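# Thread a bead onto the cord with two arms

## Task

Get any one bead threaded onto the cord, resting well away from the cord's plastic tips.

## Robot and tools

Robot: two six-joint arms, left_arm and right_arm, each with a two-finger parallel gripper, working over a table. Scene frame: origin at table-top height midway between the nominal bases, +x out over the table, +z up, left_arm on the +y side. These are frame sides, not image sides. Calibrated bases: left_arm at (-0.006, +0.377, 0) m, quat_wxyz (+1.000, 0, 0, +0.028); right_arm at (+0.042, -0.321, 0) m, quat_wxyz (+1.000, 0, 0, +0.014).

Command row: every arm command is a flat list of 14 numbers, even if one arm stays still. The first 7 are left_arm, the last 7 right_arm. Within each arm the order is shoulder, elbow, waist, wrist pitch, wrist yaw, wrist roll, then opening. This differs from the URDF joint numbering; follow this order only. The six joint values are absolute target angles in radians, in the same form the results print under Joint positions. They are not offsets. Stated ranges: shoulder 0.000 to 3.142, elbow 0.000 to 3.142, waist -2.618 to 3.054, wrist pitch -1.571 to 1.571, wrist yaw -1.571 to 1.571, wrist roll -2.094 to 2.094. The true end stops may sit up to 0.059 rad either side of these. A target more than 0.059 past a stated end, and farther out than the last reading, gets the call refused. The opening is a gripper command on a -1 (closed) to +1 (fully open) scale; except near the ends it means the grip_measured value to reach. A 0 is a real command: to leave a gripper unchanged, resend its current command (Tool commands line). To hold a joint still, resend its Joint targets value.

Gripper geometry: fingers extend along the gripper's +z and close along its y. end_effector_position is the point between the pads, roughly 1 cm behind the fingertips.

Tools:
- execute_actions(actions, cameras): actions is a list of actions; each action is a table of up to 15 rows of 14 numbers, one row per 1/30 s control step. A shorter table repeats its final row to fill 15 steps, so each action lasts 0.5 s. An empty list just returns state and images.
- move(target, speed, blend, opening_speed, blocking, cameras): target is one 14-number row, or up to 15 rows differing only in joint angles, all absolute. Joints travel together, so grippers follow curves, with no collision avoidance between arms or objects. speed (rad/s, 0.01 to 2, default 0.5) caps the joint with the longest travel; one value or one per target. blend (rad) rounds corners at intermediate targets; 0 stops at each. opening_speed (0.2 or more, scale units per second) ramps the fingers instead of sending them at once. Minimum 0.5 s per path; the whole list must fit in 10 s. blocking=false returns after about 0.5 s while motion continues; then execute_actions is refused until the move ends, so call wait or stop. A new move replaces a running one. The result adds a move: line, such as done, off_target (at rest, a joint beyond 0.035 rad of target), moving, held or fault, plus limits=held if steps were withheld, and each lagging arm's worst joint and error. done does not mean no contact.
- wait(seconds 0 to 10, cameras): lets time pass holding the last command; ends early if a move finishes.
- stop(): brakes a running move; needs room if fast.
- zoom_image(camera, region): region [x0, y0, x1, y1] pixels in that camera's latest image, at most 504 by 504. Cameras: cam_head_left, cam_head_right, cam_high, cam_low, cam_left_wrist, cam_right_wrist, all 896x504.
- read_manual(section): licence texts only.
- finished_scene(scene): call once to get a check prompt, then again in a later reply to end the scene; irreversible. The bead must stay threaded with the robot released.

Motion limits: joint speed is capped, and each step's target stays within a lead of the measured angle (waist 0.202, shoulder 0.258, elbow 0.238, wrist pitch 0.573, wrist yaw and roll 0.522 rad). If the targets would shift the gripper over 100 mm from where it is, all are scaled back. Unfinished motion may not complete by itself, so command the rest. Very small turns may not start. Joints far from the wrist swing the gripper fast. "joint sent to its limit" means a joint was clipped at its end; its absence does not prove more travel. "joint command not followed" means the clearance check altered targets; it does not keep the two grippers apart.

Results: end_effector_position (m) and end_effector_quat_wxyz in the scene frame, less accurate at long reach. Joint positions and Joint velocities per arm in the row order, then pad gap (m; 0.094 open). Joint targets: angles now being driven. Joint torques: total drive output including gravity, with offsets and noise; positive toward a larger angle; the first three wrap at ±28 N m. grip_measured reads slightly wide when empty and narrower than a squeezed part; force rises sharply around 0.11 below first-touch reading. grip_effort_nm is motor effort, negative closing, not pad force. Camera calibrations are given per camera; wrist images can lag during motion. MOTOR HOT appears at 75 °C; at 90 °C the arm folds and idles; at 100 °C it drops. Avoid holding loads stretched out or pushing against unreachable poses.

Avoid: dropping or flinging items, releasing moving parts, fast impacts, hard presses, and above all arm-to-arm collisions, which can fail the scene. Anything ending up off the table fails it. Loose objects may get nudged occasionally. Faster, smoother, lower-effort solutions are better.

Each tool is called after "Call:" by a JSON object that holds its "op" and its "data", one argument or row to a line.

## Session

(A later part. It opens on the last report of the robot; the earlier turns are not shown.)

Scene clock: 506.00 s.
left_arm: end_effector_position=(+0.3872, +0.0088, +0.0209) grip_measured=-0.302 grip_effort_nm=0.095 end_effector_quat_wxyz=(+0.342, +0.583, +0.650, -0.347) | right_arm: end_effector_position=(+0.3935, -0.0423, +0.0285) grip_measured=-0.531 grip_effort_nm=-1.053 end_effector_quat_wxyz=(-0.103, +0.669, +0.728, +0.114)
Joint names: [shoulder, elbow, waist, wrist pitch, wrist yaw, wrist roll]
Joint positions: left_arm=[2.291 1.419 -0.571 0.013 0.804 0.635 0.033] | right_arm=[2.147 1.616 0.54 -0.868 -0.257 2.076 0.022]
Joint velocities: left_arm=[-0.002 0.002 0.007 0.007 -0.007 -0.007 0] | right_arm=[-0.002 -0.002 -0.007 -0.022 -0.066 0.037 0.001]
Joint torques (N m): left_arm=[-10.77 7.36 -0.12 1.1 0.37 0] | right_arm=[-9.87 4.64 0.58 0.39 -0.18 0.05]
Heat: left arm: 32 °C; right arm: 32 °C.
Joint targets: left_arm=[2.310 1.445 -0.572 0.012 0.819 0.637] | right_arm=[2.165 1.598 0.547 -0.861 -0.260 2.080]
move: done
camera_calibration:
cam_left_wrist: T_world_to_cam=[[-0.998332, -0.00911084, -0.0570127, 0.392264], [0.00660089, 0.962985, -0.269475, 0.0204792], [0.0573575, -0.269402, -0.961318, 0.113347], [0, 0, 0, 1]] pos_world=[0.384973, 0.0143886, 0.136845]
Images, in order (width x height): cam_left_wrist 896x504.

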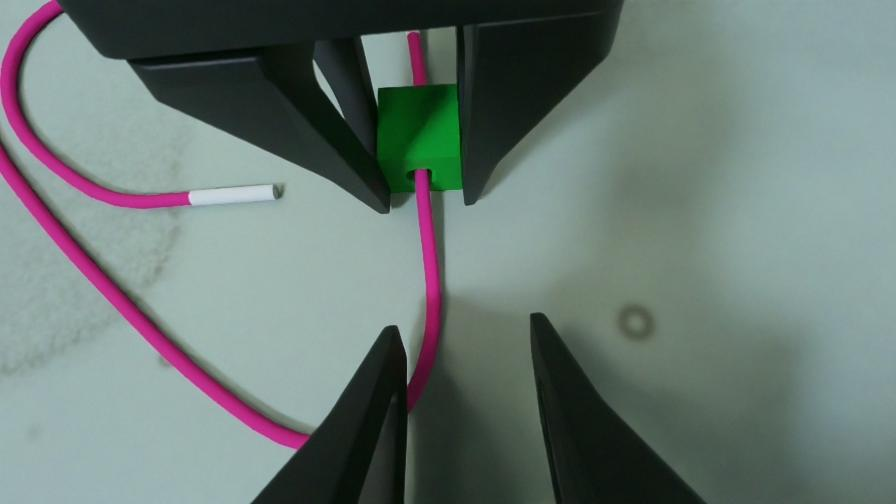

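Call:
{"op": "move", "data": {
  "target": [2.33,1.465,-0.574,0.012,0.819,0.637,-0.3,2.165,1.598,0.547,-0.861,-0.26,2.08,-0.72],
  "speed": 0.15,
  "cameras": []
}}

Call:
{"op": "move", "data": {
  "target": [2.33,1.465,-0.574,0.012,0.819,0.637,-0.98,2.165,1.598,0.547,-0.861,-0.26,2.08,-0.72],
  "opening_speed": 0.6,
  "cameras": ["cam_left_wrist"]
}}

Call:
{"op": "move", "data": {
  "target": [2.398,1.554,-0.618,0.012,0.776,0.60,-0.98,2.165,1.598,0.547,-0.861,-0.26,2.08,-0.72],
  "speed": 0.08,
  "cameras": ["cam_right_wrist"]
}}

Call:
{"op": "move", "data": {
  "target": [2.398,1.554,-0.618,0.012,0.776,0.60,-0.5,2.165,1.598,0.547,-0.861,-0.26,2.08,-0.72],
  "opening_speed": 0.8,
  "cameras": []
}}

Call:
{"op": "move", "data": {
  "target": [2.33,1.465,-0.574,0.012,0.819,0.637,-0.5,2.165,1.598,0.547,-0.861,-0.26,2.08,-0.72],
  "speed": 0.15,
  "cameras": ["cam_right_wrist"]
}}

Call:
{"op": "move", "data": {
  "target": [2.33,1.465,-0.574,0.012,0.819,0.637,-0.98,2.165,1.598,0.547,-0.861,-0.26,2.08,-0.72],
  "opening_speed": 0.6,
  "cameras": ["cam_left_wrist"]
}}

Call:
{"op": "move", "data": {
  "target": [2.398,1.554,-0.618,0.012,0.776,0.60,-0.98,2.165,1.598,0.547,-0.861,-0.26,2.08,-0.72],
  "speed": 0.08,
  "cameras": ["cam_right_wrist"]
}}

Scene clock: 525.97 s.
left_arm: end_effector_position=(+0.3909, +0.0067, +0.0200) grip_measured=-0.302 grip_effort_nm=0.095 end_effector_quat_wxyz=(+0.344, +0.584, +0.649, -0.346) | right_arm: end_effector_position=(+0.3935, -0.0423, +0.0285) grip_measured=-0.531 grip_effort_nm=-1.053 end_effector_quat_wxyz=(-0.103, +0.669, +0.728, +0.114)
Joint names: [shoulder, elbow, waist, wrist pitch, wrist yaw, wrist roll]
Joint positions: left_arm=[2.305 1.438 -0.571 0.013 0.804 0.635 0.033] | right_arm=[2.147 1.616 0.54 -0.868 -0.257 2.076 0.022]
Joint velocities: left_arm=[0.002 -0.007 -0.012 -0.11 -0.081 0.007 0] | right_arm=[-0.007 -0.007 0.002 0.037 -0.022 -0.022 0]
Joint torques (N m): left_arm=[-10.41 7.47 -0.29 1.11 0.37 0] | right_arm=[-9.84 4.63 0.62 0.4 -0.18 0.05]
Heat: left arm: 32 °C; right arm: 32 °C.
Joint targets: left_arm=[2.330 1.465 -0.574 0.012 0.819 0.637] | right_arm=[2.165 1.598 0.547 -0.861 -0.260 2.080]
move: done
No camera images: "cameras" was empty.

Scene clock: 527.30 s.
left_arm: end_effector_position=(+0.3909, +0.0067, +0.0200) grip_measured=-0.978 grip_effort_nm=-0.090 end_effector_quat_wxyz=(+0.344, +0.584, +0.649, -0.346) | right_arm: end_effector_position=(+0.3935, -0.0423, +0.0285) grip_measured=-0.531 grip_effort_nm=-1.053 end_effector_quat_wxyz=(-0.103, +0.669, +0.728, +0.114)
Joint names: [shoulder, elbow, waist, wrist pitch, wrist yaw, wrist roll]
Joint positions: left_arm=[2.305 1.438 -0.571 0.013 0.804 0.635 0.001] | right_arm=[2.147 1.616 0.54 -0.868 -0.257 2.076 0.022]
Joint velocities: left_arm=[-0.007 0.017 -0.012 -0.037 0.022 0.022 0.001] | right_arm=[-0.002 -0.007 -0.017 -0.007 0.051 -0.081 0]
Joint torques (N m): left_arm=[-10.4 7.47 -0.28 1.1 0.37 0] | right_arm=[-9.85 4.66 0.62 0.41 -0.17 0.04]
Heat: left arm: 32 °C; right arm: 32 °C.
Joint targets: left_arm=[2.330 1.465 -0.574 0.012 0.819 0.637] | right_arm=[2.165 1.598 0.547 -0.861 -0.260 2.080]
move: done
camera_calibration:
cam_left_wrist: T_world_to_cam=[[-0.998076, -0.00925512, -0.0613006, 0.395877], [0.0077695, 0.962325, -0.271792, 0.0218347], [0.0615065, -0.271745, -0.960402, 0.110141], [0, 0, 0, 1]] pos_world=[0.388171, 0.0125822, 0.135982]
Images, in order (width x height): cam_left_wrist 896x504.

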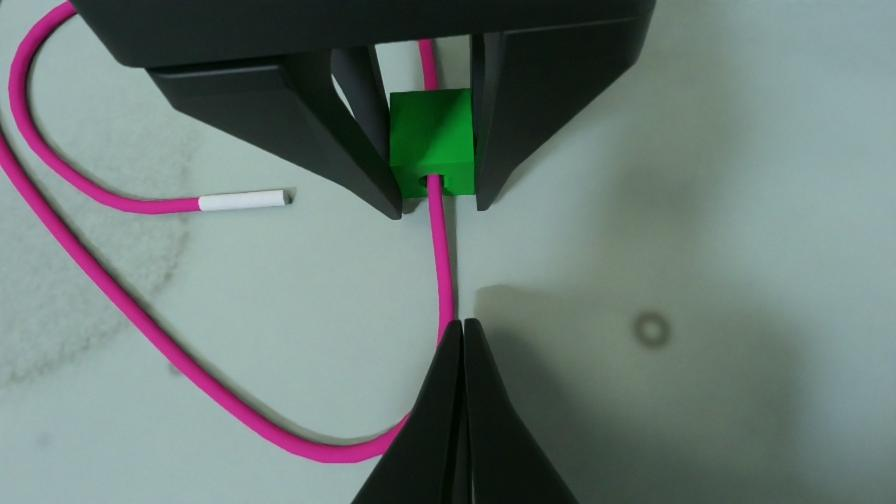

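Scene clock: 528.73 s.
left_arm: end_effector_position=(+0.3977, -0.0174, +0.0166) grip_measured=-0.978 grip_effort_nm=-0.090 end_effector_quat_wxyz=(+0.347, +0.588, +0.645, -0.343) | right_arm: end_effector_position=(+0.3935, -0.0423, +0.0285) grip_measured=-0.531 grip_effort_nm=-1.057 end_effector_quat_wxyz=(-0.103, +0.669, +0.728, +0.114)
Joint names: [shoulder, elbow, waist, wrist pitch, wrist yaw, wrist roll]
Joint positions: left_arm=[2.367 1.53 -0.609 0.013 0.777 0.606 0.001] | right_arm=[2.147 1.616 0.54 -0.868 -0.257 2.076 0.022]
Joint velocities: left_arm=[-0.002 -0.002 -0.012 0.037 -0.022 -0.051 -0.001] | right_arm=[-0.012 -0.012 -0.017 -0.007 -0.022 -0.007 0]
Joint torques (N m): left_arm=[-10.43 7.3 -0.72 1.14 0.22 -0.08] | right_arm=[-9.85 4.62 0.59 0.4 -0.17 0.05]
Heat: left arm: 32 °C; right arm: 32 °C.
Joint targets: left_arm=[2.398 1.554 -0.618 0.012 0.776 0.600] | right_arm=[2.165 1.598 0.547 -0.861 -0.260 2.080]
move: done
camera_calibration:
cam_right_wrist: T_world_to_cam=[[-0.999869, 0.0160617, 0.00214325, 0.395952], [0.00984707, 0.497232, 0.867562, 0.0176352], [0.0128688, 0.867469, -0.497325, 0.161714], [0, 0, 0, 1]] pos_world=[0.393646, -0.15541, 0.0642759]
Images, in order (width x height): cam_right_wrist 896x504.

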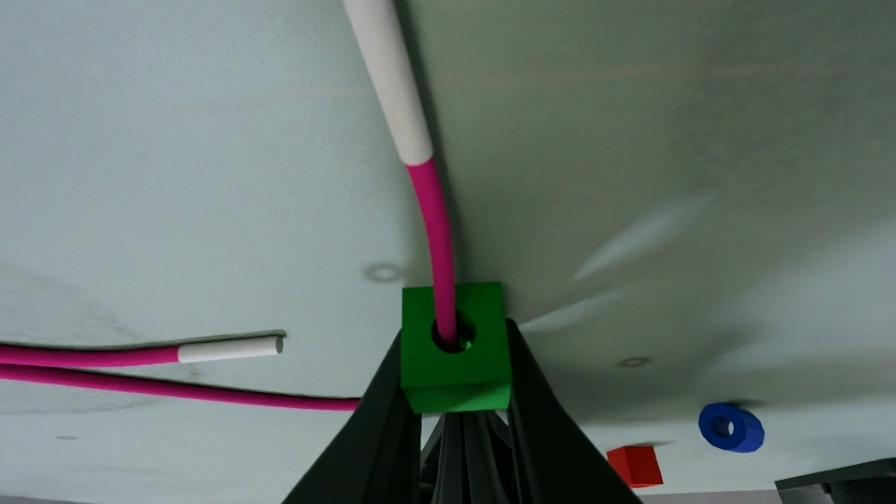

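Scene clock: 529.57 s.
left_arm: end_effector_position=(+0.3981, -0.0170, +0.0144) grip_measured=-0.502 grip_effort_nm=0.100 end_effector_quat_wxyz=(+0.346, +0.587, +0.648, -0.342) | right_arm: end_effector_position=(+0.3935, -0.0423, +0.0285) grip_measured=-0.531 grip_effort_nm=-1.057 end_effector_quat_wxyz=(-0.103, +0.669, +0.728, +0.114)
Joint names: [shoulder, elbow, waist, wrist pitch, wrist yaw, wrist roll]
Joint positions: left_arm=[2.37 1.53 -0.609 0.013 0.772 0.606 0.023] | right_arm=[2.147 1.616 0.54 -0.868 -0.257 2.076 0.022]
Joint velocities: left_arm=[-0.012 -0.007 0.002 0.066 0.037 0.051 0] | right_arm=[-0.032 0.002 -0.017 0.022 0.051 -0.022 -0.001]
Joint torques (N m): left_arm=[-10.71 7.31 -0.7 1.14 0.27 -0.07] | right_arm=[-9.87 4.57 0.61 0.42 -0.18 0.05]
Heat: left arm: 32 °C; right arm: 32 °C.
Joint targets: left_arm=[2.398 1.554 -0.618 0.012 0.776 0.600] | right_arm=[2.165 1.598 0.547 -0.861 -0.260 2.080]
move: done
No camera images: "cameras" was empty.

Scene clock: 530.57 s.
left_arm: end_effector_position=(+0.3945, -0.0070, +0.0131) grip_measured=-0.502 grip_effort_nm=0.090 end_effector_quat_wxyz=(+0.353, +0.591, +0.633, -0.356) | right_arm: end_effector_position=(+0.3935, -0.0423, +0.0285) grip_measured=-0.531 grip_effort_nm=-1.057 end_effector_quat_wxyz=(-0.103, +0.669, +0.728, +0.114)
Joint names: [shoulder, elbow, waist, wrist pitch, wrist yaw, wrist roll]
Joint positions: left_arm=[2.364 1.486 -0.584 0.051 0.827 0.636 0.023] | right_arm=[2.147 1.616 0.54 -0.868 -0.257 2.076 0.022]
Joint velocities: left_arm=[-0.002 0.002 -0.007 0.007 -0.066 -0.037 -0.001] | right_arm=[-0.012 0.002 -0.002 -0.037 0.037 0.037 -0.001]
Joint torques (N m): left_arm=[-15.75 3.77 0.83 0.78 0.17 -0.01] | right_arm=[-9.88 4.64 0.62 0.4 -0.17 0.05]
Heat: left arm: 32 °C; right arm: 32 °C.
Joint targets: left_arm=[2.330 1.465 -0.574 0.012 0.819 0.637] | right_arm=[2.165 1.598 0.547 -0.861 -0.260 2.080]
move: off_target (left_arm); left_arm: the wrist pitch is farthest, 0.039 rad from its target
camera_calibration:
cam_right_wrist: T_world_to_cam=[[-0.999869, 0.0160617, 0.00214325, 0.395952], [0.00984707, 0.497232, 0.867562, 0.0176352], [0.0128688, 0.867469, -0.497325, 0.161714], [0, 0, 0, 1]] pos_world=[0.393646, -0.15541, 0.0642759]
Images, in order (width x height): cam_right_wrist 896x504.

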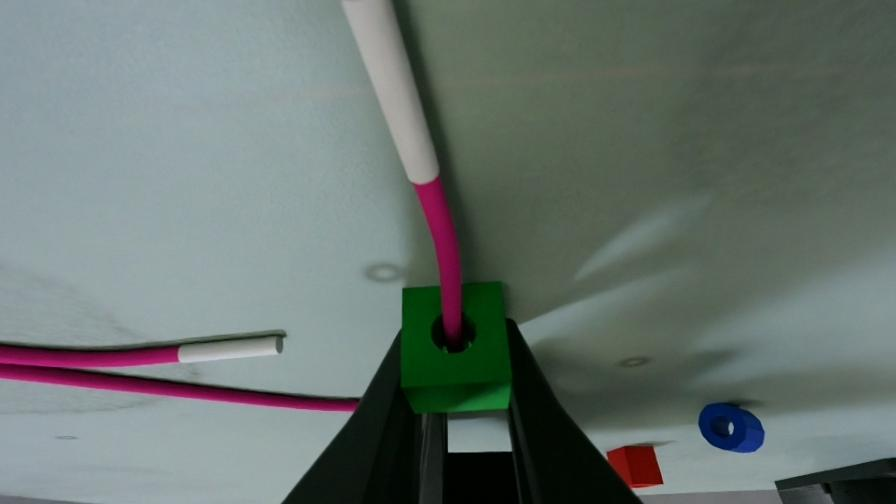

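Scene clock: 531.70 s.
left_arm: end_effector_position=(+0.3962, -0.0053, +0.0132) grip_measured=-0.974 grip_effort_nm=-0.662 end_effector_quat_wxyz=(+0.354, +0.590, +0.633, -0.355) | right_arm: end_effector_position=(+0.3935, -0.0423, +0.0285) grip_measured=-0.531 grip_effort_nm=-1.053 end_effector_quat_wxyz=(-0.103, +0.669, +0.728, +0.114)
Joint names: [shoulder, elbow, waist, wrist pitch, wrist yaw, wrist roll]
Joint positions: left_arm=[2.364 1.486 -0.58 0.052 0.827 0.636 0.001] | right_arm=[2.147 1.616 0.54 -0.868 -0.257 2.076 0.022]
Joint velocities: left_arm=[0.002 -0.002 -0.012 -0.037 -0.066 -0.007 0.005] | right_arm=[-0.027 -0.007 -0.012 -0.007 0.037 0.007 0.001]
Joint torques (N m): left_arm=[-15.77 3.75 0.47 0.79 0.18 -0.01] | right_arm=[-9.81 4.66 0.59 0.4 -0.19 0.06]
Heat: left arm: 32 °C; right arm: 32 °C.
Joint targets: left_arm=[2.330 1.465 -0.574 0.012 0.819 0.637] | right_arm=[2.165 1.598 0.547 -0.861 -0.260 2.080]
move: off_target (left_arm); left_arm: the wrist pitch is farthest, 0.040 rad from its target
camera_calibration:
cam_left_wrist: T_world_to_cam=[[-0.996795, 0.013597, -0.0788346, 0.400475], [0.0366621, 0.953516, -0.299103, 0.0203991], [0.0711032, -0.301034, -0.950959, 0.095872], [0, 0, 0, 1]] pos_world=[0.391626, 0.00396465, 0.128843]
Images, in order (width x height): cam_left_wrist 896x504.

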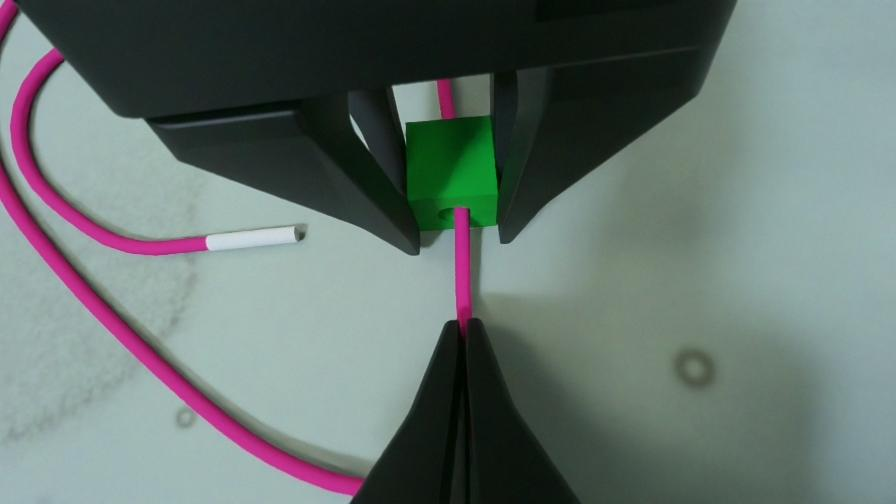

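Scene clock: 533.13 s.
left_arm: end_effector_position=(+0.3981, -0.0172, +0.0142) grip_measured=-0.973 grip_effort_nm=-0.838 end_effector_quat_wxyz=(+0.347, +0.588, +0.646, -0.341) | right_arm: end_effector_position=(+0.3935, -0.0423, +0.0285) grip_measured=-0.531 grip_effort_nm=-1.057 end_effector_quat_wxyz=(-0.103, +0.669, +0.728, +0.114)
Joint names: [shoulder, elbow, waist, wrist pitch, wrist yaw, wrist roll]
Joint positions: left_arm=[2.371 1.527 -0.61 0.02 0.772 0.607 0.001] | right_arm=[2.147 1.616 0.54 -0.868 -0.257 2.076 0.022]
Joint velocities: left_arm=[0.002 -0.007 0.017 -0.051 -0.081 -0.007 0.001] | right_arm=[-0.007 0.002 0.012 -0.007 -0.081 -0.051 0.001]
Joint torques (N m): left_arm=[-10.77 7.53 -0.66 1.08 0.28 -0.08] | right_arm=[-9.81 4.62 0.65 0.41 -0.17 0.05]
Heat: left arm: 32 °C; right arm: 32 °C.
Joint targets: left_arm=[2.398 1.554 -0.618 0.012 0.776 0.600] | right_arm=[2.165 1.598 0.547 -0.861 -0.260 2.080]
move: done
camera_calibration:
cam_right_wrist: T_world_to_cam=[[-0.999869, 0.0160617, 0.00214325, 0.395952], [0.00984707, 0.497232, 0.867562, 0.0176352], [0.0128688, 0.867469, -0.497325, 0.161714], [0, 0, 0, 1]] pos_world=[0.393646, -0.15541, 0.0642759]
Images, in order (width x height): cam_right_wrist 896x504.

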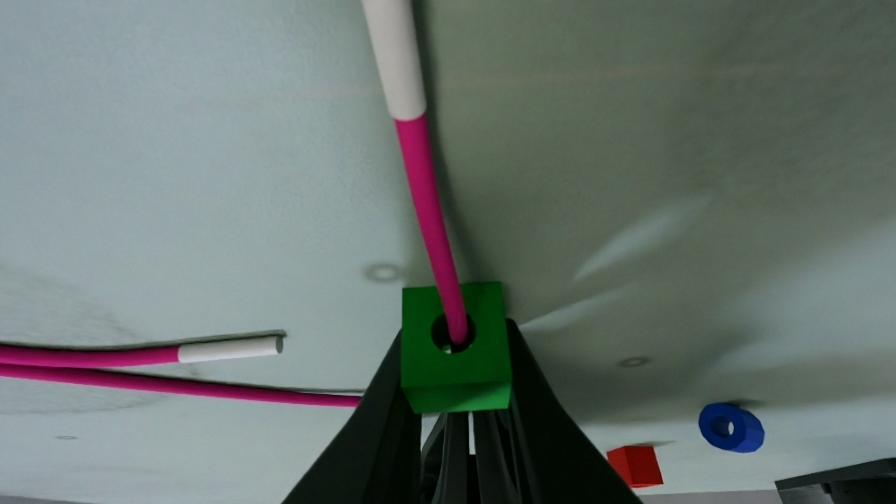

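Call:
{"op": "move", "data": {
  "target": [2.398,1.554,-0.618,0.012,0.776,0.60,-0.5,2.165,1.598,0.547,-0.861,-0.26,2.08,-0.72],
  "opening_speed": 0.8,
  "cameras": []
}}

Call:
{"op": "move", "data": {
  "target": [2.33,1.465,-0.574,0.012,0.819,0.637,-0.5,2.165,1.598,0.547,-0.861,-0.26,2.08,-0.72],
  "speed": 0.15,
  "cameras": []
}}

Call:
{"op": "move", "data": {
  "target": [2.33,1.465,-0.574,0.012,0.819,0.637,-0.98,2.165,1.598,0.547,-0.861,-0.26,2.08,-0.72],
  "opening_speed": 0.6,
  "cameras": ["cam_left_wrist"]
}}

Call:
{"op": "move", "data": {
  "target": [2.398,1.554,-0.618,0.012,0.776,0.60,-0.98,2.165,1.598,0.547,-0.861,-0.26,2.08,-0.72],
  "speed": 0.08,
  "cameras": ["cam_right_wrist"]
}}

Call:
{"op": "move", "data": {
  "target": [2.398,1.554,-0.618,0.012,0.776,0.60,-0.98,2.165,1.598,0.547,-0.861,-0.26,2.08,-0.2],
  "opening_speed": 0.4,
  "cameras": ["cam_right_wrist","cam_left_wrist"]
}}

Scene clock: 544.80 s.
left_arm: end_effector_position=(+0.3978, -0.0178, +0.0144) grip_measured=-0.502 grip_effort_nm=0.095 end_effector_quat_wxyz=(+0.347, +0.588, +0.646, -0.342) | right_arm: end_effector_position=(+0.3935, -0.0423, +0.0285) grip_measured=-0.531 grip_effort_nm=-1.057 end_effector_quat_wxyz=(-0.103, +0.669, +0.728, +0.114)
Joint names: [shoulder, elbow, waist, wrist pitch, wrist yaw, wrist roll]
Joint positions: left_arm=[2.371 1.528 -0.611 0.02 0.772 0.606 0.023] | right_arm=[2.147 1.616 0.54 -0.868 -0.257 2.076 0.022]
Joint velocities: left_arm=[-0.012 -0.012 0.022 0.022 0.081 -0.051 -0.001] | right_arm=[0.002 -0.022 -0.002 0.037 -0.022 0.022 0]
Joint torques (N m): left_arm=[-10.77 7.45 -0.59 1.08 0.26 -0.06] | right_arm=[-9.88 4.59 0.58 0.42 -0.17 0.04]
Heat: left arm: 32 °C; right arm: 32 °C.
Joint targets: left_arm=[2.398 1.554 -0.618 0.012 0.776 0.600] | right_arm=[2.165 1.598 0.547 -0.861 -0.260 2.080]
move: done
No camera images: "cameras" was empty.

Scene clock: 545.80 s.
left_arm: end_effector_position=(+0.3937, -0.0073, +0.0133) grip_measured=-0.502 grip_effort_nm=0.090 end_effector_quat_wxyz=(+0.352, +0.591, +0.632, -0.357) | right_arm: end_effector_position=(+0.3935, -0.0423, +0.0285) grip_measured=-0.531 grip_effort_nm=-1.057 end_effector_quat_wxyz=(-0.103, +0.669, +0.728, +0.114)
Joint names: [shoulder, elbow, waist, wrist pitch, wrist yaw, wrist roll]
Joint positions: left_arm=[2.363 1.485 -0.585 0.05 0.829 0.636 0.023] | right_arm=[2.147 1.616 0.54 -0.868 -0.257 2.076 0.022]
Joint velocities: left_arm=[-0.022 0.002 -0.012 0.051 -0.051 -0.007 0.001] | right_arm=[-0.002 -0.002 -0.002 0.11 -0.037 0.022 -0.001]
Joint torques (N m): left_arm=[-15.73 3.81 0.9 0.8 0.15 -0.01] | right_arm=[-9.84 4.56 0.62 0.4 -0.18 0.07]
Heat: left arm: 32 °C; right arm: 32 °C.
Joint targets: left_arm=[2.330 1.465 -0.574 0.012 0.819 0.637] | right_arm=[2.165 1.598 0.547 -0.861 -0.260 2.080]
move: off_target (left_arm); left_arm: the wrist pitch is farthest, 0.038 rad from its target
No camera images: "cameras" was empty.

Scene clock: 546.80 s.
left_arm: end_effector_position=(+0.3961, -0.0049, +0.0133) grip_measured=-0.969 grip_effort_nm=-0.896 end_effector_quat_wxyz=(+0.353, +0.589, +0.633, -0.356) | right_arm: end_effector_position=(+0.3935, -0.0423, +0.0285) grip_measured=-0.531 grip_effort_nm=-1.057 end_effector_quat_wxyz=(-0.103, +0.669, +0.728, +0.114)
Joint names: [shoulder, elbow, waist, wrist pitch, wrist yaw, wrist roll]
Joint positions: left_arm=[2.363 1.485 -0.579 0.051 0.829 0.637 0.001] | right_arm=[2.147 1.616 0.54 -0.868 -0.257 2.076 0.022]
Joint velocities: left_arm=[-0.002 -0.007 0.002 -0.066 0.037 0.022 -0.003] | right_arm=[-0.017 -0.012 -0.007 0.022 -0.066 -0.007 0.001]
Joint torques (N m): left_arm=[-15.73 3.79 0.49 0.79 0.13 -0.02] | right_arm=[-9.81 4.67 0.59 0.41 -0.17 0.05]
Heat: left arm: 32 °C; right arm: 32 °C.
Joint targets: left_arm=[2.330 1.465 -0.574 0.012 0.819 0.637] | right_arm=[2.165 1.598 0.547 -0.861 -0.260 2.080]
move: off_target (left_arm); left_arm: the wrist pitch is farthest, 0.039 rad from its target
camera_calibration:
cam_left_wrist: T_world_to_cam=[[-0.996911, 0.014361, -0.0772133, 0.400382], [0.0369842, 0.95315, -0.30023, 0.019947], [0.0692842, -0.302158, -0.950737, 0.0968914], [0, 0, 0, 1]] pos_world=[0.391695, 0.0045141, 0.129022]
Images, in order (width x height): cam_left_wrist 896x504.

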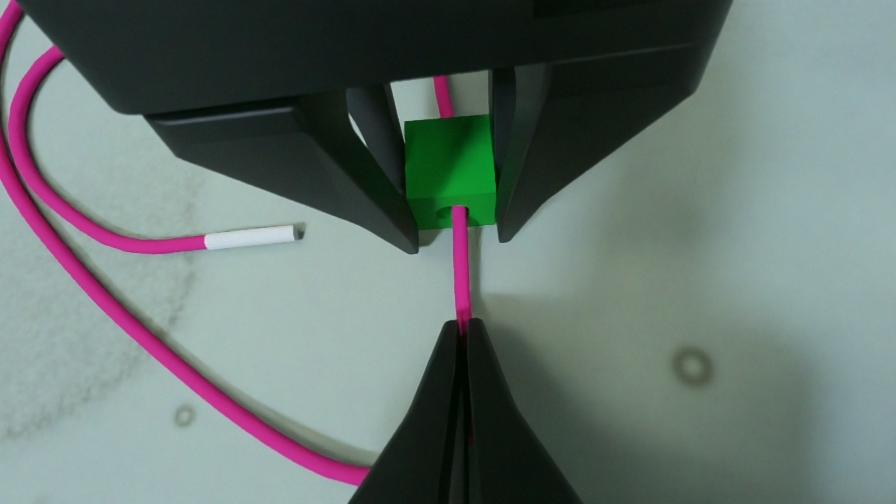

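Scene clock: 548.23 s.
left_arm: end_effector_position=(+0.3980, -0.0172, +0.0140) grip_measured=-0.978 grip_effort_nm=-1.028 end_effector_quat_wxyz=(+0.347, +0.588, +0.646, -0.341) | right_arm: end_effector_position=(+0.3935, -0.0423, +0.0285) grip_measured=-0.531 grip_effort_nm=-1.057 end_effector_quat_wxyz=(-0.103, +0.669, +0.728, +0.114)
Joint names: [shoulder, elbow, waist, wrist pitch, wrist yaw, wrist roll]
Joint positions: left_arm=[2.371 1.527 -0.61 0.02 0.772 0.607 0.001] | right_arm=[2.147 1.616 0.54 -0.868 -0.257 2.076 0.022]
Joint velocities: left_arm=[-0.022 0.002 -0.017 -0.022 0.066 0.007 -0.001] | right_arm=[-0.012 -0.017 0.012 0.007 0.007 -0.007 0.001]
Joint torques (N m): left_arm=[-10.74 7.53 -0.62 1.08 0.26 -0.08] | right_arm=[-9.85 4.62 0.59 0.4 -0.17 0.06]
Heat: left arm: 32 °C; right arm: 32 °C.
Joint targets: left_arm=[2.398 1.554 -0.618 0.012 0.776 0.600] | right_arm=[2.165 1.598 0.547 -0.861 -0.260 2.080]
move: done
camera_calibration:
cam_right_wrist: T_world_to_cam=[[-0.999869, 0.0160617, 0.00214325, 0.395952], [0.00984707, 0.497232, 0.867562, 0.0176352], [0.0128688, 0.867469, -0.497325, 0.161714], [0, 0, 0, 1]] pos_world=[0.393646, -0.15541, 0.0642759]
Images, in order (width x height): cam_right_wrist 896x504.

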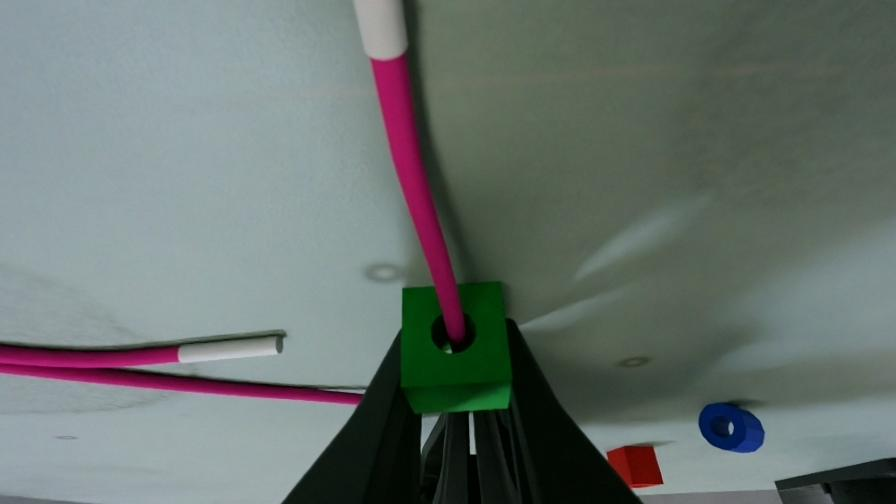

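Scene clock: 549.73 s.
left_arm: end_effector_position=(+0.3980, -0.0172, +0.0140) grip_measured=-0.978 grip_effort_nm=-1.028 end_effector_quat_wxyz=(+0.347, +0.587, +0.647, -0.342) | right_arm: end_effector_position=(+0.3935, -0.0423, +0.0285) grip_measured=-0.203 grip_effort_nm=0.129 end_effector_quat_wxyz=(-0.103, +0.669, +0.728, +0.114)
Joint names: [shoulder, elbow, waist, wrist pitch, wrist yaw, wrist roll]
Joint positions: left_arm=[2.371 1.527 -0.61 0.02 0.772 0.606 0.001] | right_arm=[2.147 1.616 0.54 -0.867 -0.257 2.076 0.037]
Joint velocities: left_arm=[0.007 0.002 -0.002 0.037 0.066 0.066 0] | right_arm=[-0.007 -0.002 -0.002 0.037 -0.051 -0.022 0]
Joint torques (N m): left_arm=[-10.74 7.53 -0.68 1.08 0.26 -0.07] | right_arm=[-9.87 4.62 0.57 0.39 -0.19 0.05]
Heat: left arm: 32 °C; right arm: 32 °C.
Joint targets: left_arm=[2.398 1.554 -0.618 0.012 0.776 0.600] | right_arm=[2.165 1.598 0.547 -0.861 -0.260 2.080]
move: done
camera_calibration:
cam_left_wrist: T_world_to_cam=[[-0.997178, -0.00712731, -0.0747381, 0.402204], [0.0132235, 0.963247, -0.268291, 0.0409414], [0.0739034, -0.268522, -0.960434, 0.092597], [0, 0, 0, 1]] pos_world=[0.393684, -0.0117056, 0.129978]
cam_right_wrist: T_world_to_cam=[[-0.999869, 0.0160613, 0.0018249, 0.396038], [0.00956797, 0.497054, 0.867667, 0.0176957], [0.0130288, 0.867571, -0.497143, 0.161614], [0, 0, 0, 1]] pos_world=[0.393711, -0.155368, 0.0642686]
Images, in order (width x height): cam_left_wrist 896x504, cam_right_wrist 896x504.

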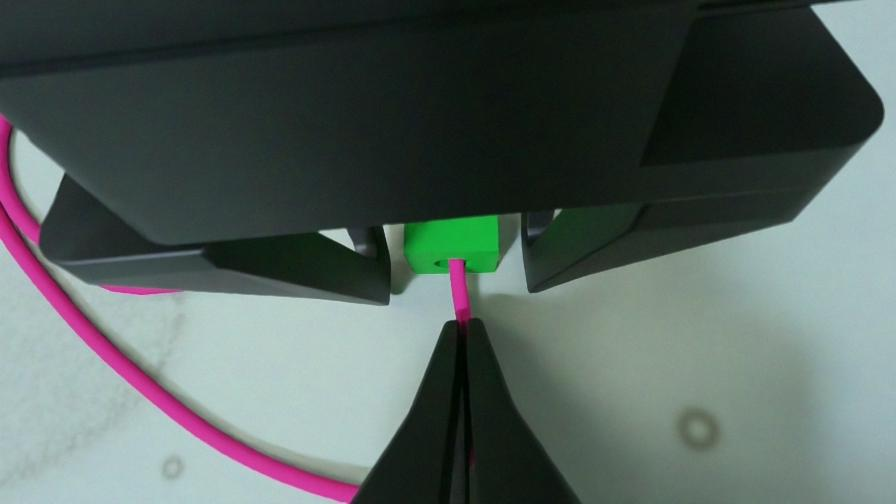

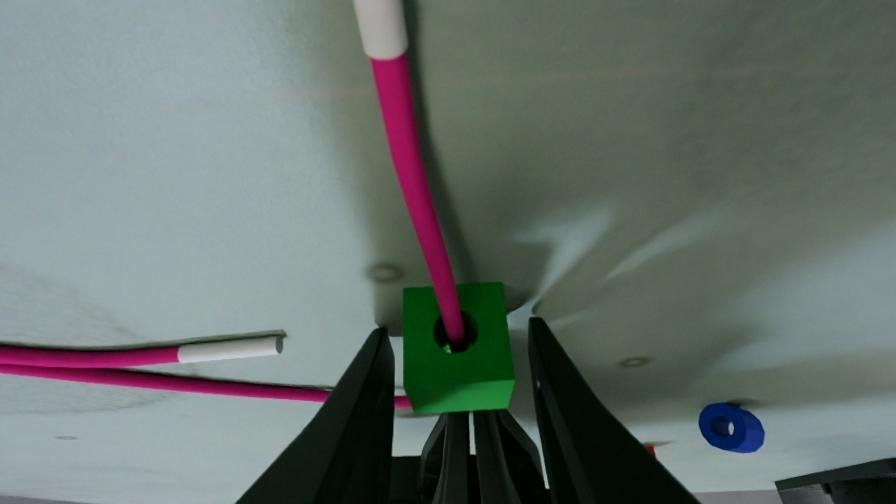

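Call:
{"op": "move", "data": {
  "target": [2.398,1.554,-0.618,0.012,0.776,0.60,-0.5,2.165,1.598,0.547,-0.861,-0.26,2.08,-0.2],
  "opening_speed": 0.4,
  "cameras": ["cam_right_wrist"]
}}

Call:
{"op": "move", "data": {
  "target": [
    [2.33,1.465,-0.574,0.012,0.819,0.637,-0.5,2.165,1.598,0.547,-0.861,-0.26,2.08,-0.2],
    [2.22,1.385,-0.565,0.012,0.819,0.637,-0.5,2.165,1.598,0.547,-0.861,-0.26,2.08,-0.2],
    [1.75,1.3,-0.2,0.05,0.6,0.637,-0.5,2.165,1.598,0.547,-0.861,-0.26,2.08,-0.2]
  ],
  "speed": [0.2,0.3,0.5],
  "cameras": ["cam_right_wrist","cam_high"]
}}

Scene clock: 558.10 s.
left_arm: end_effector_position=(+0.3983, -0.0173, +0.0144) grip_measured=-0.502 grip_effort_nm=0.095 end_effector_quat_wxyz=(+0.347, +0.587, +0.646, -0.341) | right_arm: end_effector_position=(+0.3935, -0.0423, +0.0285) grip_measured=-0.203 grip_effort_nm=0.125 end_effector_quat_wxyz=(-0.103, +0.669, +0.728, +0.114)
Joint names: [shoulder, elbow, waist, wrist pitch, wrist yaw, wrist roll]
Joint positions: left_arm=[2.371 1.528 -0.61 0.02 0.772 0.606 0.023] | right_arm=[2.147 1.616 0.54 -0.867 -0.257 2.076 0.037]
Joint velocities: left_arm=[-0.022 0.007 0.002 -0.007 -0.051 -0.007 0] | right_arm=[0.007 0.007 0.007 -0.007 0.022 0.022 0]
Joint torques (N m): left_arm=[-10.77 7.46 -0.68 1.08 0.26 -0.07] | right_arm=[-9.85 4.57 0.58 0.4 -0.18 0.05]
Heat: left arm: 32 °C; right arm: 32 °C.
Joint targets: left_arm=[2.398 1.554 -0.618 0.012 0.776 0.600] | right_arm=[2.165 1.598 0.547 -0.861 -0.260 2.080]
move: done
camera_calibration:
cam_right_wrist: T_world_to_cam=[[-0.999869, 0.0160613, 0.0018249, 0.396038], [0.00956797, 0.497054, 0.867667, 0.0176957], [0.0130288, 0.867571, -0.497143, 0.161614], [0, 0, 0, 1]] pos_world=[0.393711, -0.155368, 0.0642686]
Images, in order (width x height): cam_right_wrist 896x504.

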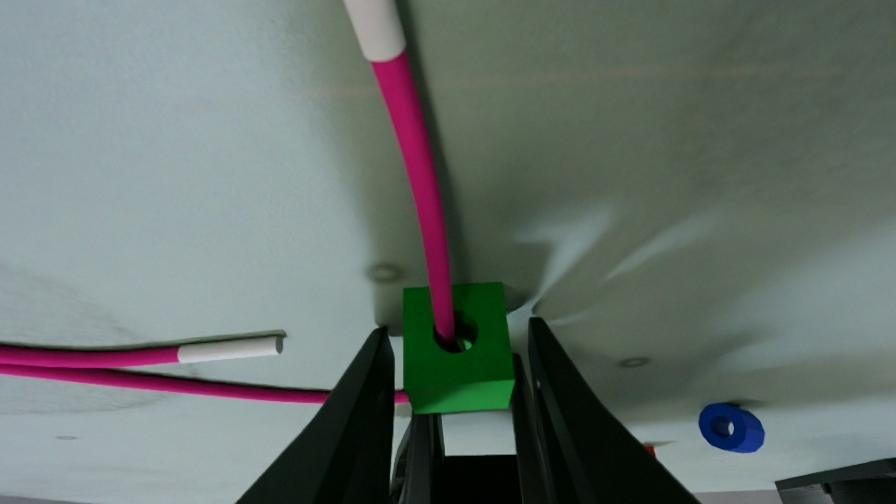

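Scene clock: 560.53 s.
left_arm: end_effector_position=(+0.4926, +0.2064, +0.2273) grip_measured=-0.502 grip_effort_nm=0.090 end_effector_quat_wxyz=(+0.561, +0.452, +0.684, -0.115) | right_arm: end_effector_position=(+0.3935, -0.0423, +0.0285) grip_measured=-0.203 grip_effort_nm=0.115 end_effector_quat_wxyz=(-0.103, +0.669, +0.728, +0.114)
Joint names: [shoulder, elbow, waist, wrist pitch, wrist yaw, wrist roll]
Joint positions: left_arm=[1.781 1.305 -0.196 0.046 0.601 0.635 0.023] | right_arm=[2.147 1.616 0.54 -0.867 -0.257 2.076 0.037]
Joint velocities: left_arm=[-0.022 0.007 -0.017 -0.051 -0.051 -0.051 -0.001] | right_arm=[-0.012 0.002 -0.002 0.022 -0.037 -0.051 -0.001]
Joint torques (N m): left_arm=[-11.9 6.04 -0.29 1.45 0.1 0.01] | right_arm=[-9.84 4.59 0.57 0.39 -0.16 0.05]
Heat: left arm: 33 °C; right arm: 32 °C.
Joint targets: left_arm=[1.750 1.300 -0.200 0.050 0.600 0.637] | right_arm=[2.165 1.598 0.547 -0.861 -0.260 2.080]
move: done
camera_calibration:
cam_right_wrist: T_world_to_cam=[[-0.999869, 0.0160613, 0.0018249, 0.396038], [0.00956797, 0.497054, 0.867667, 0.0176957], [0.0130288, 0.867571, -0.497143, 0.161614], [0, 0, 0, 1]] pos_world=[0.393711, -0.155368, 0.0642686]
Images, in order (width x height): cam_high 896x504, cam_right_wrist 896x504.

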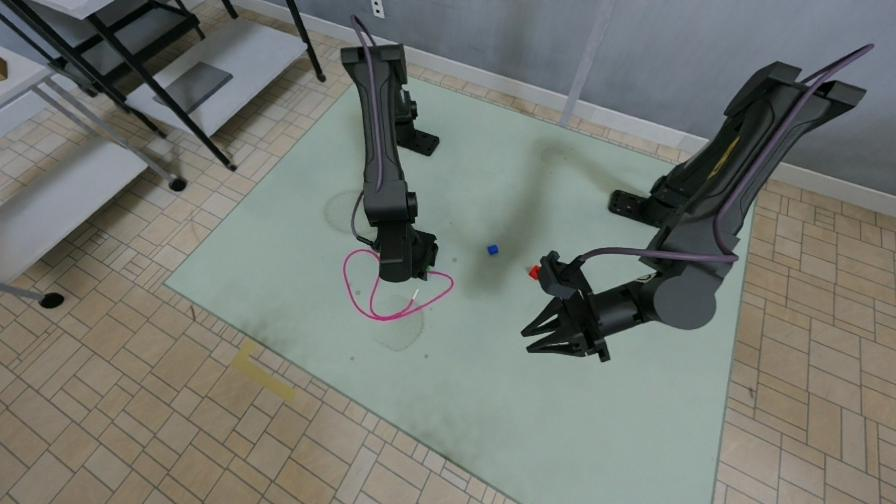

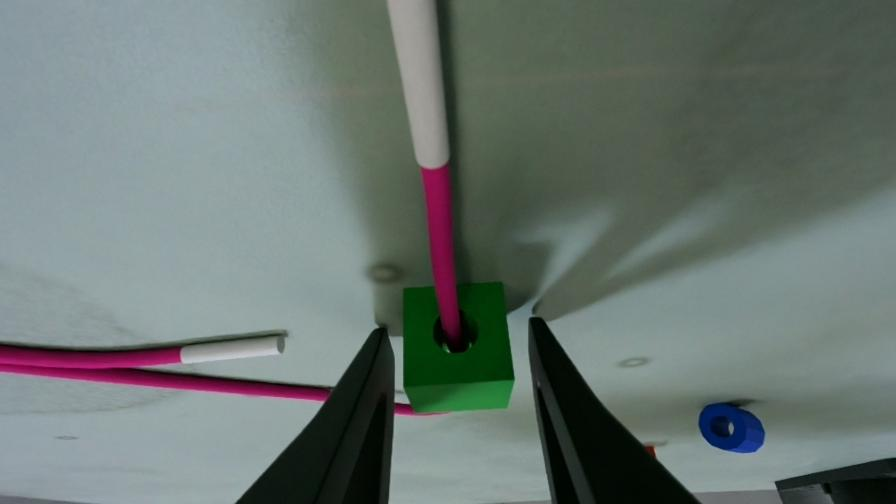

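Call:
{"op": "move", "data": {
  "target": [1.75,1.3,-0.2,0.05,0.6,0.637,-0.5,2.165,1.598,0.547,-0.861,-0.26,2.08,-0.72],
  "opening_speed": 0.4,
  "cameras": []
}}

Call:
{"op": "move", "data": {
  "target": [1.75,1.3,-0.2,0.05,0.6,0.637,-0.5,2.165,1.69,0.575,-0.861,-0.26,2.08,-0.72],
  "speed": 0.08,
  "cameras": ["cam_right_wrist"]
}}

Scene clock: 583.43 s.
left_arm: end_effector_position=(+0.4927, +0.2066, +0.2272) grip_measured=-0.502 grip_effort_nm=0.085 end_effector_quat_wxyz=(+0.561, +0.452, +0.684, -0.114) | right_arm: end_effector_position=(+0.3935, -0.0423, +0.0285) grip_measured=-0.531 grip_effort_nm=-1.053 end_effector_quat_wxyz=(-0.103, +0.669, +0.728, +0.114)
Joint names: [shoulder, elbow, waist, wrist pitch, wrist yaw, wrist roll]
Joint positions: left_arm=[1.781 1.305 -0.196 0.046 0.599 0.635 0.023] | right_arm=[2.147 1.616 0.54 -0.867 -0.257 2.076 0.022]
Joint velocities: left_arm=[0.017 -0.022 0.007 -0.037 -0.066 0.022 -0.001] | right_arm=[-0.012 0.007 -0.007 0.066 -0.066 -0.066 -0.001]
Joint torques (N m): left_arm=[-11.9 6.08 -0.29 1.45 0.1 0] | right_arm=[-9.89 4.64 0.57 0.4 -0.19 0.04]
Heat: left arm: 31 °C; right arm: 32 °C.
Joint targets: left_arm=[1.750 1.300 -0.200 0.050 0.600 0.637] | right_arm=[2.165 1.598 0.547 -0.861 -0.260 2.080]
move: done
No camera images: "cameras" was empty.

Scene clock: 584.87 s.
left_arm: end_effector_position=(+0.4927, +0.2066, +0.2272) grip_measured=-0.502 grip_effort_nm=0.085 end_effector_quat_wxyz=(+0.561, +0.452, +0.684, -0.114) | right_arm: end_effector_position=(+0.3956, -0.0267, +0.0393) grip_measured=-0.531 grip_effort_nm=-1.053 end_effector_quat_wxyz=(-0.099, +0.656, +0.737, +0.131)
Joint names: [shoulder, elbow, waist, wrist pitch, wrist yaw, wrist roll]
Joint positions: left_arm=[1.781 1.305 -0.196 0.046 0.599 0.635 0.023] | right_arm=[2.147 1.653 0.566 -0.867 -0.257 2.076 0.022]
Joint velocities: left_arm=[-0.012 -0.017 0.007 -0.007 -0.022 -0.007 0] | right_arm=[0.022 -0.012 0.027 -0.022 0.007 -0.037 -0.001]
Joint torques (N m): left_arm=[-11.9 6.06 -0.31 1.46 0.11 0.01] | right_arm=[-9.96 8.95 0.57 0.45 -0.18 0.05]
Heat: left arm: 31 °C; right arm: 32 °C.
Joint targets: left_arm=[1.750 1.300 -0.200 0.050 0.600 0.637] | right_arm=[2.165 1.690 0.575 -0.861 -0.260 2.080]
move: off_target (right_arm); right_arm: the elbow is farthest, 0.037 rad from its target
camera_calibration:
cam_right_wrist: T_world_to_cam=[[-0.99951, -0.00996524, -0.029685, 0.398265], [-0.0308322, 0.478693, 0.877441, 0.0156377], [0.00546609, 0.877926, -0.478766, 0.155954], [0, 0, 0, 1]] pos_world=[0.3977, -0.140433, 0.0727666]
Images, in order (width x height): cam_right_wrist 896x504.

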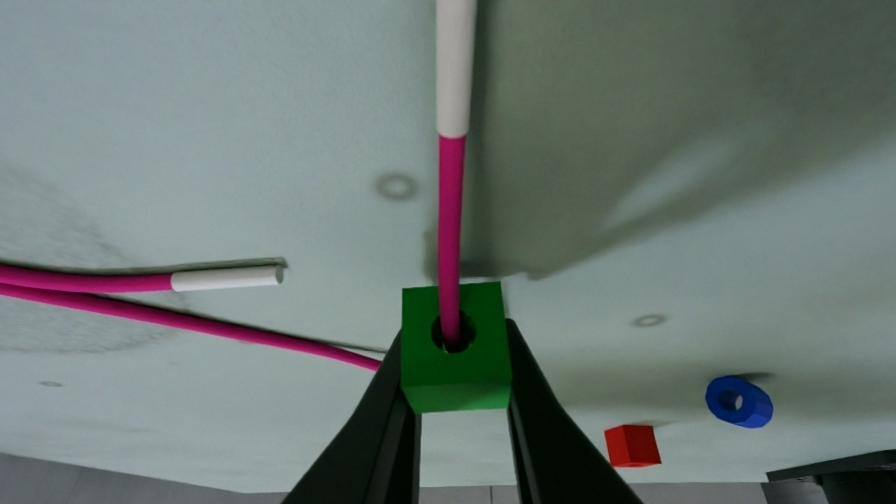

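Call:
{"op": "move", "data": {
  "target": [1.75,1.3,-0.2,0.05,0.6,0.637,-0.5,2.187,1.69,0.575,-0.861,-0.26,2.08,-0.72],
  "speed": 0.04,
  "cameras": ["cam_right_wrist"]
}}

Scene clock: 588.93 s.
left_arm: end_effector_position=(+0.4927, +0.2066, +0.2272) grip_measured=-0.502 grip_effort_nm=0.090 end_effector_quat_wxyz=(+0.561, +0.452, +0.684, -0.114) | right_arm: end_effector_position=(+0.3940, -0.0274, +0.0304) grip_measured=-0.531 grip_effort_nm=-1.057 end_effector_quat_wxyz=(-0.102, +0.657, +0.737, +0.121)
Joint names: [shoulder, elbow, waist, wrist pitch, wrist yaw, wrist roll]
Joint positions: left_arm=[1.781 1.305 -0.196 0.046 0.599 0.635 0.023] | right_arm=[2.167 1.653 0.567 -0.867 -0.257 2.076 0.022]
Joint velocities: left_arm=[-0.002 -0.012 -0.002 0.051 0.051 -0.007 -0.001] | right_arm=[-0.007 -0.007 0.002 0.022 0.007 0.007 -0.002]
Joint torques (N m): left_arm=[-11.9 6.06 -0.29 1.45 0.1 0] | right_arm=[-10.03 8.85 0.68 0.44 -0.18 0.05]
Heat: left arm: 31 °C; right arm: 32 °C.
Joint targets: left_arm=[1.750 1.300 -0.200 0.050 0.600 0.637] | right_arm=[2.187 1.690 0.575 -0.861 -0.260 2.080]
move: off_target (right_arm); right_arm: the elbow is farthest, 0.037 rad from its target
camera_calibration:
cam_right_wrist: T_world_to_cam=[[-0.999858, -0.0109685, -0.0128185, 0.395962], [-0.0165437, 0.488579, 0.872363, 0.0184706], [-0.0033057, 0.872451, -0.488691, 0.155933], [0, 0, 0, 1]] pos_world=[0.396727, -0.140725, 0.0651657]
Images, in order (width x height): cam_right_wrist 896x504.

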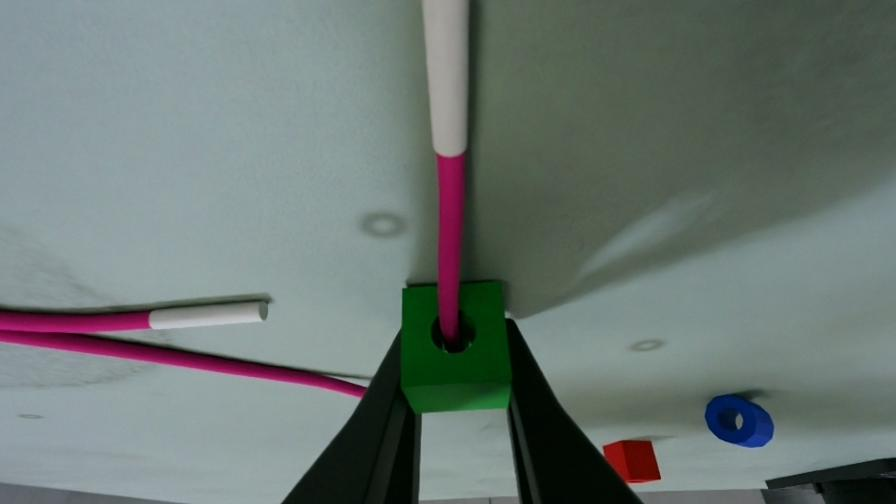

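Call:
{"op": "move", "data": {
  "target": [1.75,1.3,-0.2,0.05,0.6,0.637,-0.5,2.192,1.69,0.575,-0.861,-0.26,2.08,-0.72],
  "speed": 0.04,
  "cameras": []
}}

Call:
{"op": "move", "data": {
  "target": [1.75,1.3,-0.2,0.05,0.6,0.637,-0.5,2.192,1.69,0.575,-0.861,-0.26,2.08,-0.15],
  "opening_speed": 0.4,
  "cameras": ["cam_right_wrist"]
}}

Call:
{"op": "move", "data": {
  "target": [
    [1.75,1.3,-0.2,0.05,0.6,0.637,-0.5,2.10,1.66,0.575,-0.861,-0.26,2.08,-0.15],
    [1.75,1.3,-0.2,0.05,0.6,0.637,-0.5,1.85,1.6,0.5,-0.861,-0.26,2.08,-0.15]
  ],
  "speed": [0.15,0.4],
  "cameras": ["cam_right_wrist","cam_left_wrist","cam_head_left"]
}}

Scene clock: 598.30 s.
left_arm: end_effector_position=(+0.4927, +0.2066, +0.2272) grip_measured=-0.502 grip_effort_nm=0.085 end_effector_quat_wxyz=(+0.561, +0.452, +0.684, -0.114) | right_arm: end_effector_position=(+0.3940, -0.0274, +0.0304) grip_measured=-0.531 grip_effort_nm=-1.053 end_effector_quat_wxyz=(-0.102, +0.657, +0.737, +0.121)
Joint names: [shoulder, elbow, waist, wrist pitch, wrist yaw, wrist roll]
Joint positions: left_arm=[1.781 1.305 -0.196 0.046 0.599 0.635 0.023] | right_arm=[2.167 1.653 0.567 -0.867 -0.257 2.076 0.022]
Joint velocities: left_arm=[0.007 0.002 0.012 -0.007 -0.081 0.022 -0.002] | right_arm=[-0.027 -0.007 -0.032 0.037 -0.022 0.007 -0.001]
Joint torques (N m): left_arm=[-11.89 6.06 -0.31 1.45 0.1 0] | right_arm=[-9.61 8.88 0.65 0.43 -0.18 0.05]
Heat: left arm: 31 °C; right arm: 34 °C.
Joint targets: left_arm=[1.750 1.300 -0.200 0.050 0.600 0.637] | right_arm=[2.192 1.690 0.575 -0.861 -0.260 2.080]
move: off_target (right_arm); right_arm: the elbow is farthest, 0.037 rad from its target
No camera images: "cameras" was empty.

Scene clock: 599.93 s.
left_arm: end_effector_position=(+0.4927, +0.2066, +0.2272) grip_measured=-0.502 grip_effort_nm=0.090 end_effector_quat_wxyz=(+0.561, +0.452, +0.684, -0.114) | right_arm: end_effector_position=(+0.3940, -0.0274, +0.0304) grip_measured=-0.153 grip_effort_nm=0.125 end_effector_quat_wxyz=(-0.102, +0.657, +0.737, +0.121)
Joint names: [shoulder, elbow, waist, wrist pitch, wrist yaw, wrist roll]
Joint positions: left_arm=[1.781 1.305 -0.196 0.046 0.599 0.635 0.023] | right_arm=[2.167 1.653 0.567 -0.867 -0.257 2.076 0.04]
Joint velocities: left_arm=[0.012 -0.002 -0.022 -0.022 -0.037 -0.037 0.001] | right_arm=[-0.007 0.007 0.017 -0.007 -0.037 0.022 -0.002]
Joint torques (N m): left_arm=[-11.89 6.06 -0.29 1.45 0.1 0] | right_arm=[-9.63 8.84 0.79 0.43 -0.19 0.05]
Heat: left arm: 31 °C; right arm: 34 °C.
Joint targets: left_arm=[1.750 1.300 -0.200 0.050 0.600 0.637] | right_arm=[2.192 1.690 0.575 -0.861 -0.260 2.080]
move: off_target (right_arm); right_arm: the elbow is farthest, 0.037 rad from its target
camera_calibration:
cam_right_wrist: T_world_to_cam=[[-0.999858, -0.0109685, -0.0128185, 0.395962], [-0.0165437, 0.488579, 0.872363, 0.0184706], [-0.0033057, 0.872451, -0.488691, 0.155933], [0, 0, 0, 1]] pos_world=[0.396727, -0.140725, 0.0651657]
Images, in order (width x height): cam_right_wrist 896x504.

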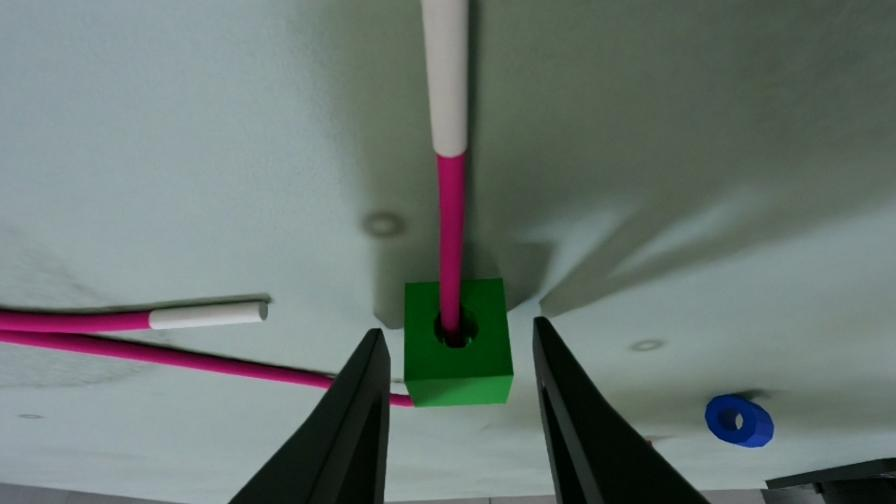

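Scene clock: 601.77 s.
left_arm: end_effector_position=(+0.4927, +0.2066, +0.2272) grip_measured=-0.502 grip_effort_nm=0.085 end_effector_quat_wxyz=(+0.561, +0.452, +0.684, -0.114) | right_arm: end_effector_position=(+0.4122, -0.0501, +0.1453) grip_measured=-0.153 grip_effort_nm=0.120 end_effector_quat_wxyz=(-0.063, +0.655, +0.712, +0.244)
Joint names: [shoulder, elbow, waist, wrist pitch, wrist yaw, wrist roll]
Joint positions: left_arm=[1.781 1.305 -0.196 0.046 0.599 0.635 0.023] | right_arm=[1.882 1.62 0.504 -0.865 -0.257 2.076 0.04]
Joint velocities: left_arm=[0.007 0.002 -0.022 -0.037 -0.007 -0.007 -0.002] | right_arm=[-0.017 0.007 -0.007 -0.051 0.007 -0.007 0]
Joint torques (N m): left_arm=[-11.9 6.06 -0.28 1.45 0.11 0] | right_arm=[-12.14 5.18 -0.25 0.86 -0.18 0.04]
Heat: left arm: 31 °C; right arm: 34 °C.
Joint targets: left_arm=[1.750 1.300 -0.200 0.050 0.600 0.637] | right_arm=[1.850 1.600 0.500 -0.861 -0.260 2.080]
move: done
camera_calibration:
cam_left_wrist: T_world_to_cam=[[-0.736455, -0.496592, -0.459381, 0.574276], [-0.349888, 0.860798, -0.369602, 0.104418], [0.578976, -0.111463, -0.80769, 0.0343779], [0, 0, 0, 1]] pos_world=[0.439559, 0.19913, 0.330171]
cam_right_wrist: T_world_to_cam=[[-0.972617, 0.0679156, -0.222268, 0.438536], [-0.181852, 0.373144, 0.909777, -0.0133782], [0.144726, 0.925284, -0.350576, 0.153489], [0, 0, 0, 1]] pos_world=[0.401881, -0.166812, 0.163453]
Images, in order (width x height): cam_head_left 896x504, cam_left_wrist 896x504, cam_right_wrist 896x504.

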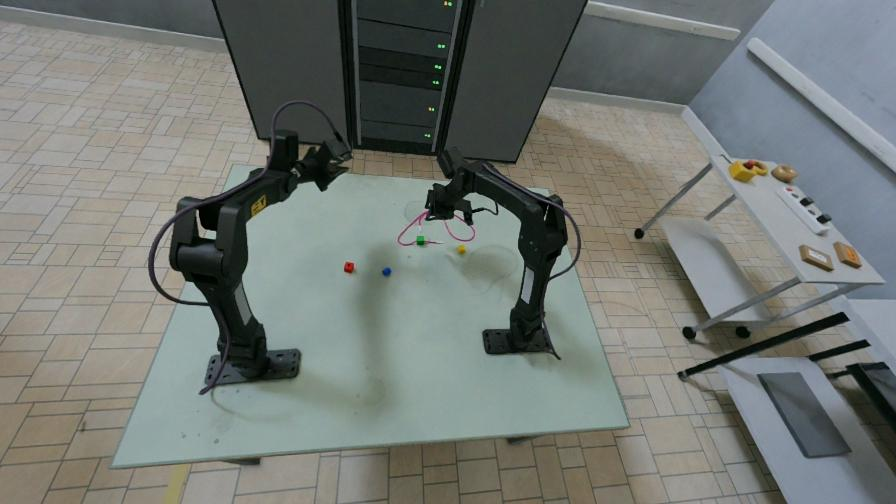

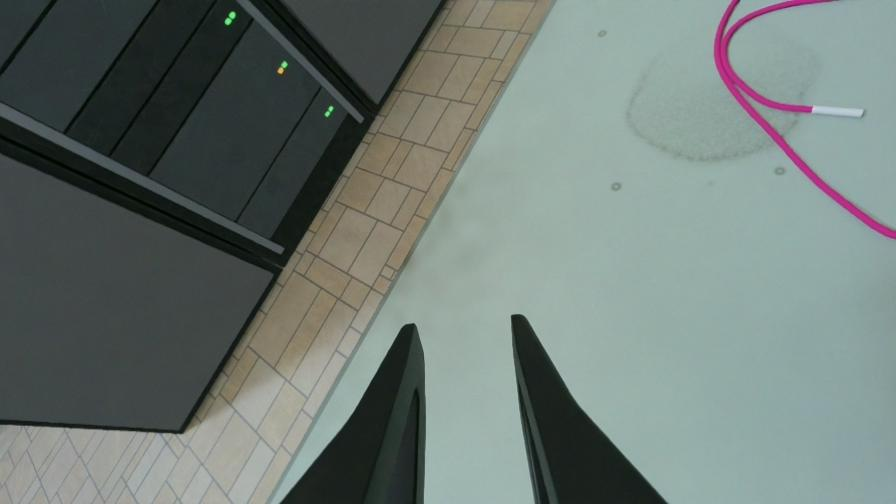

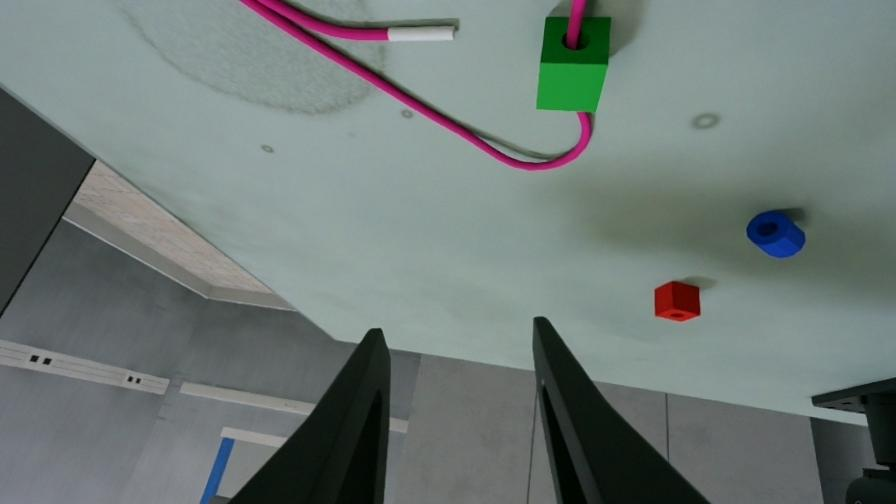

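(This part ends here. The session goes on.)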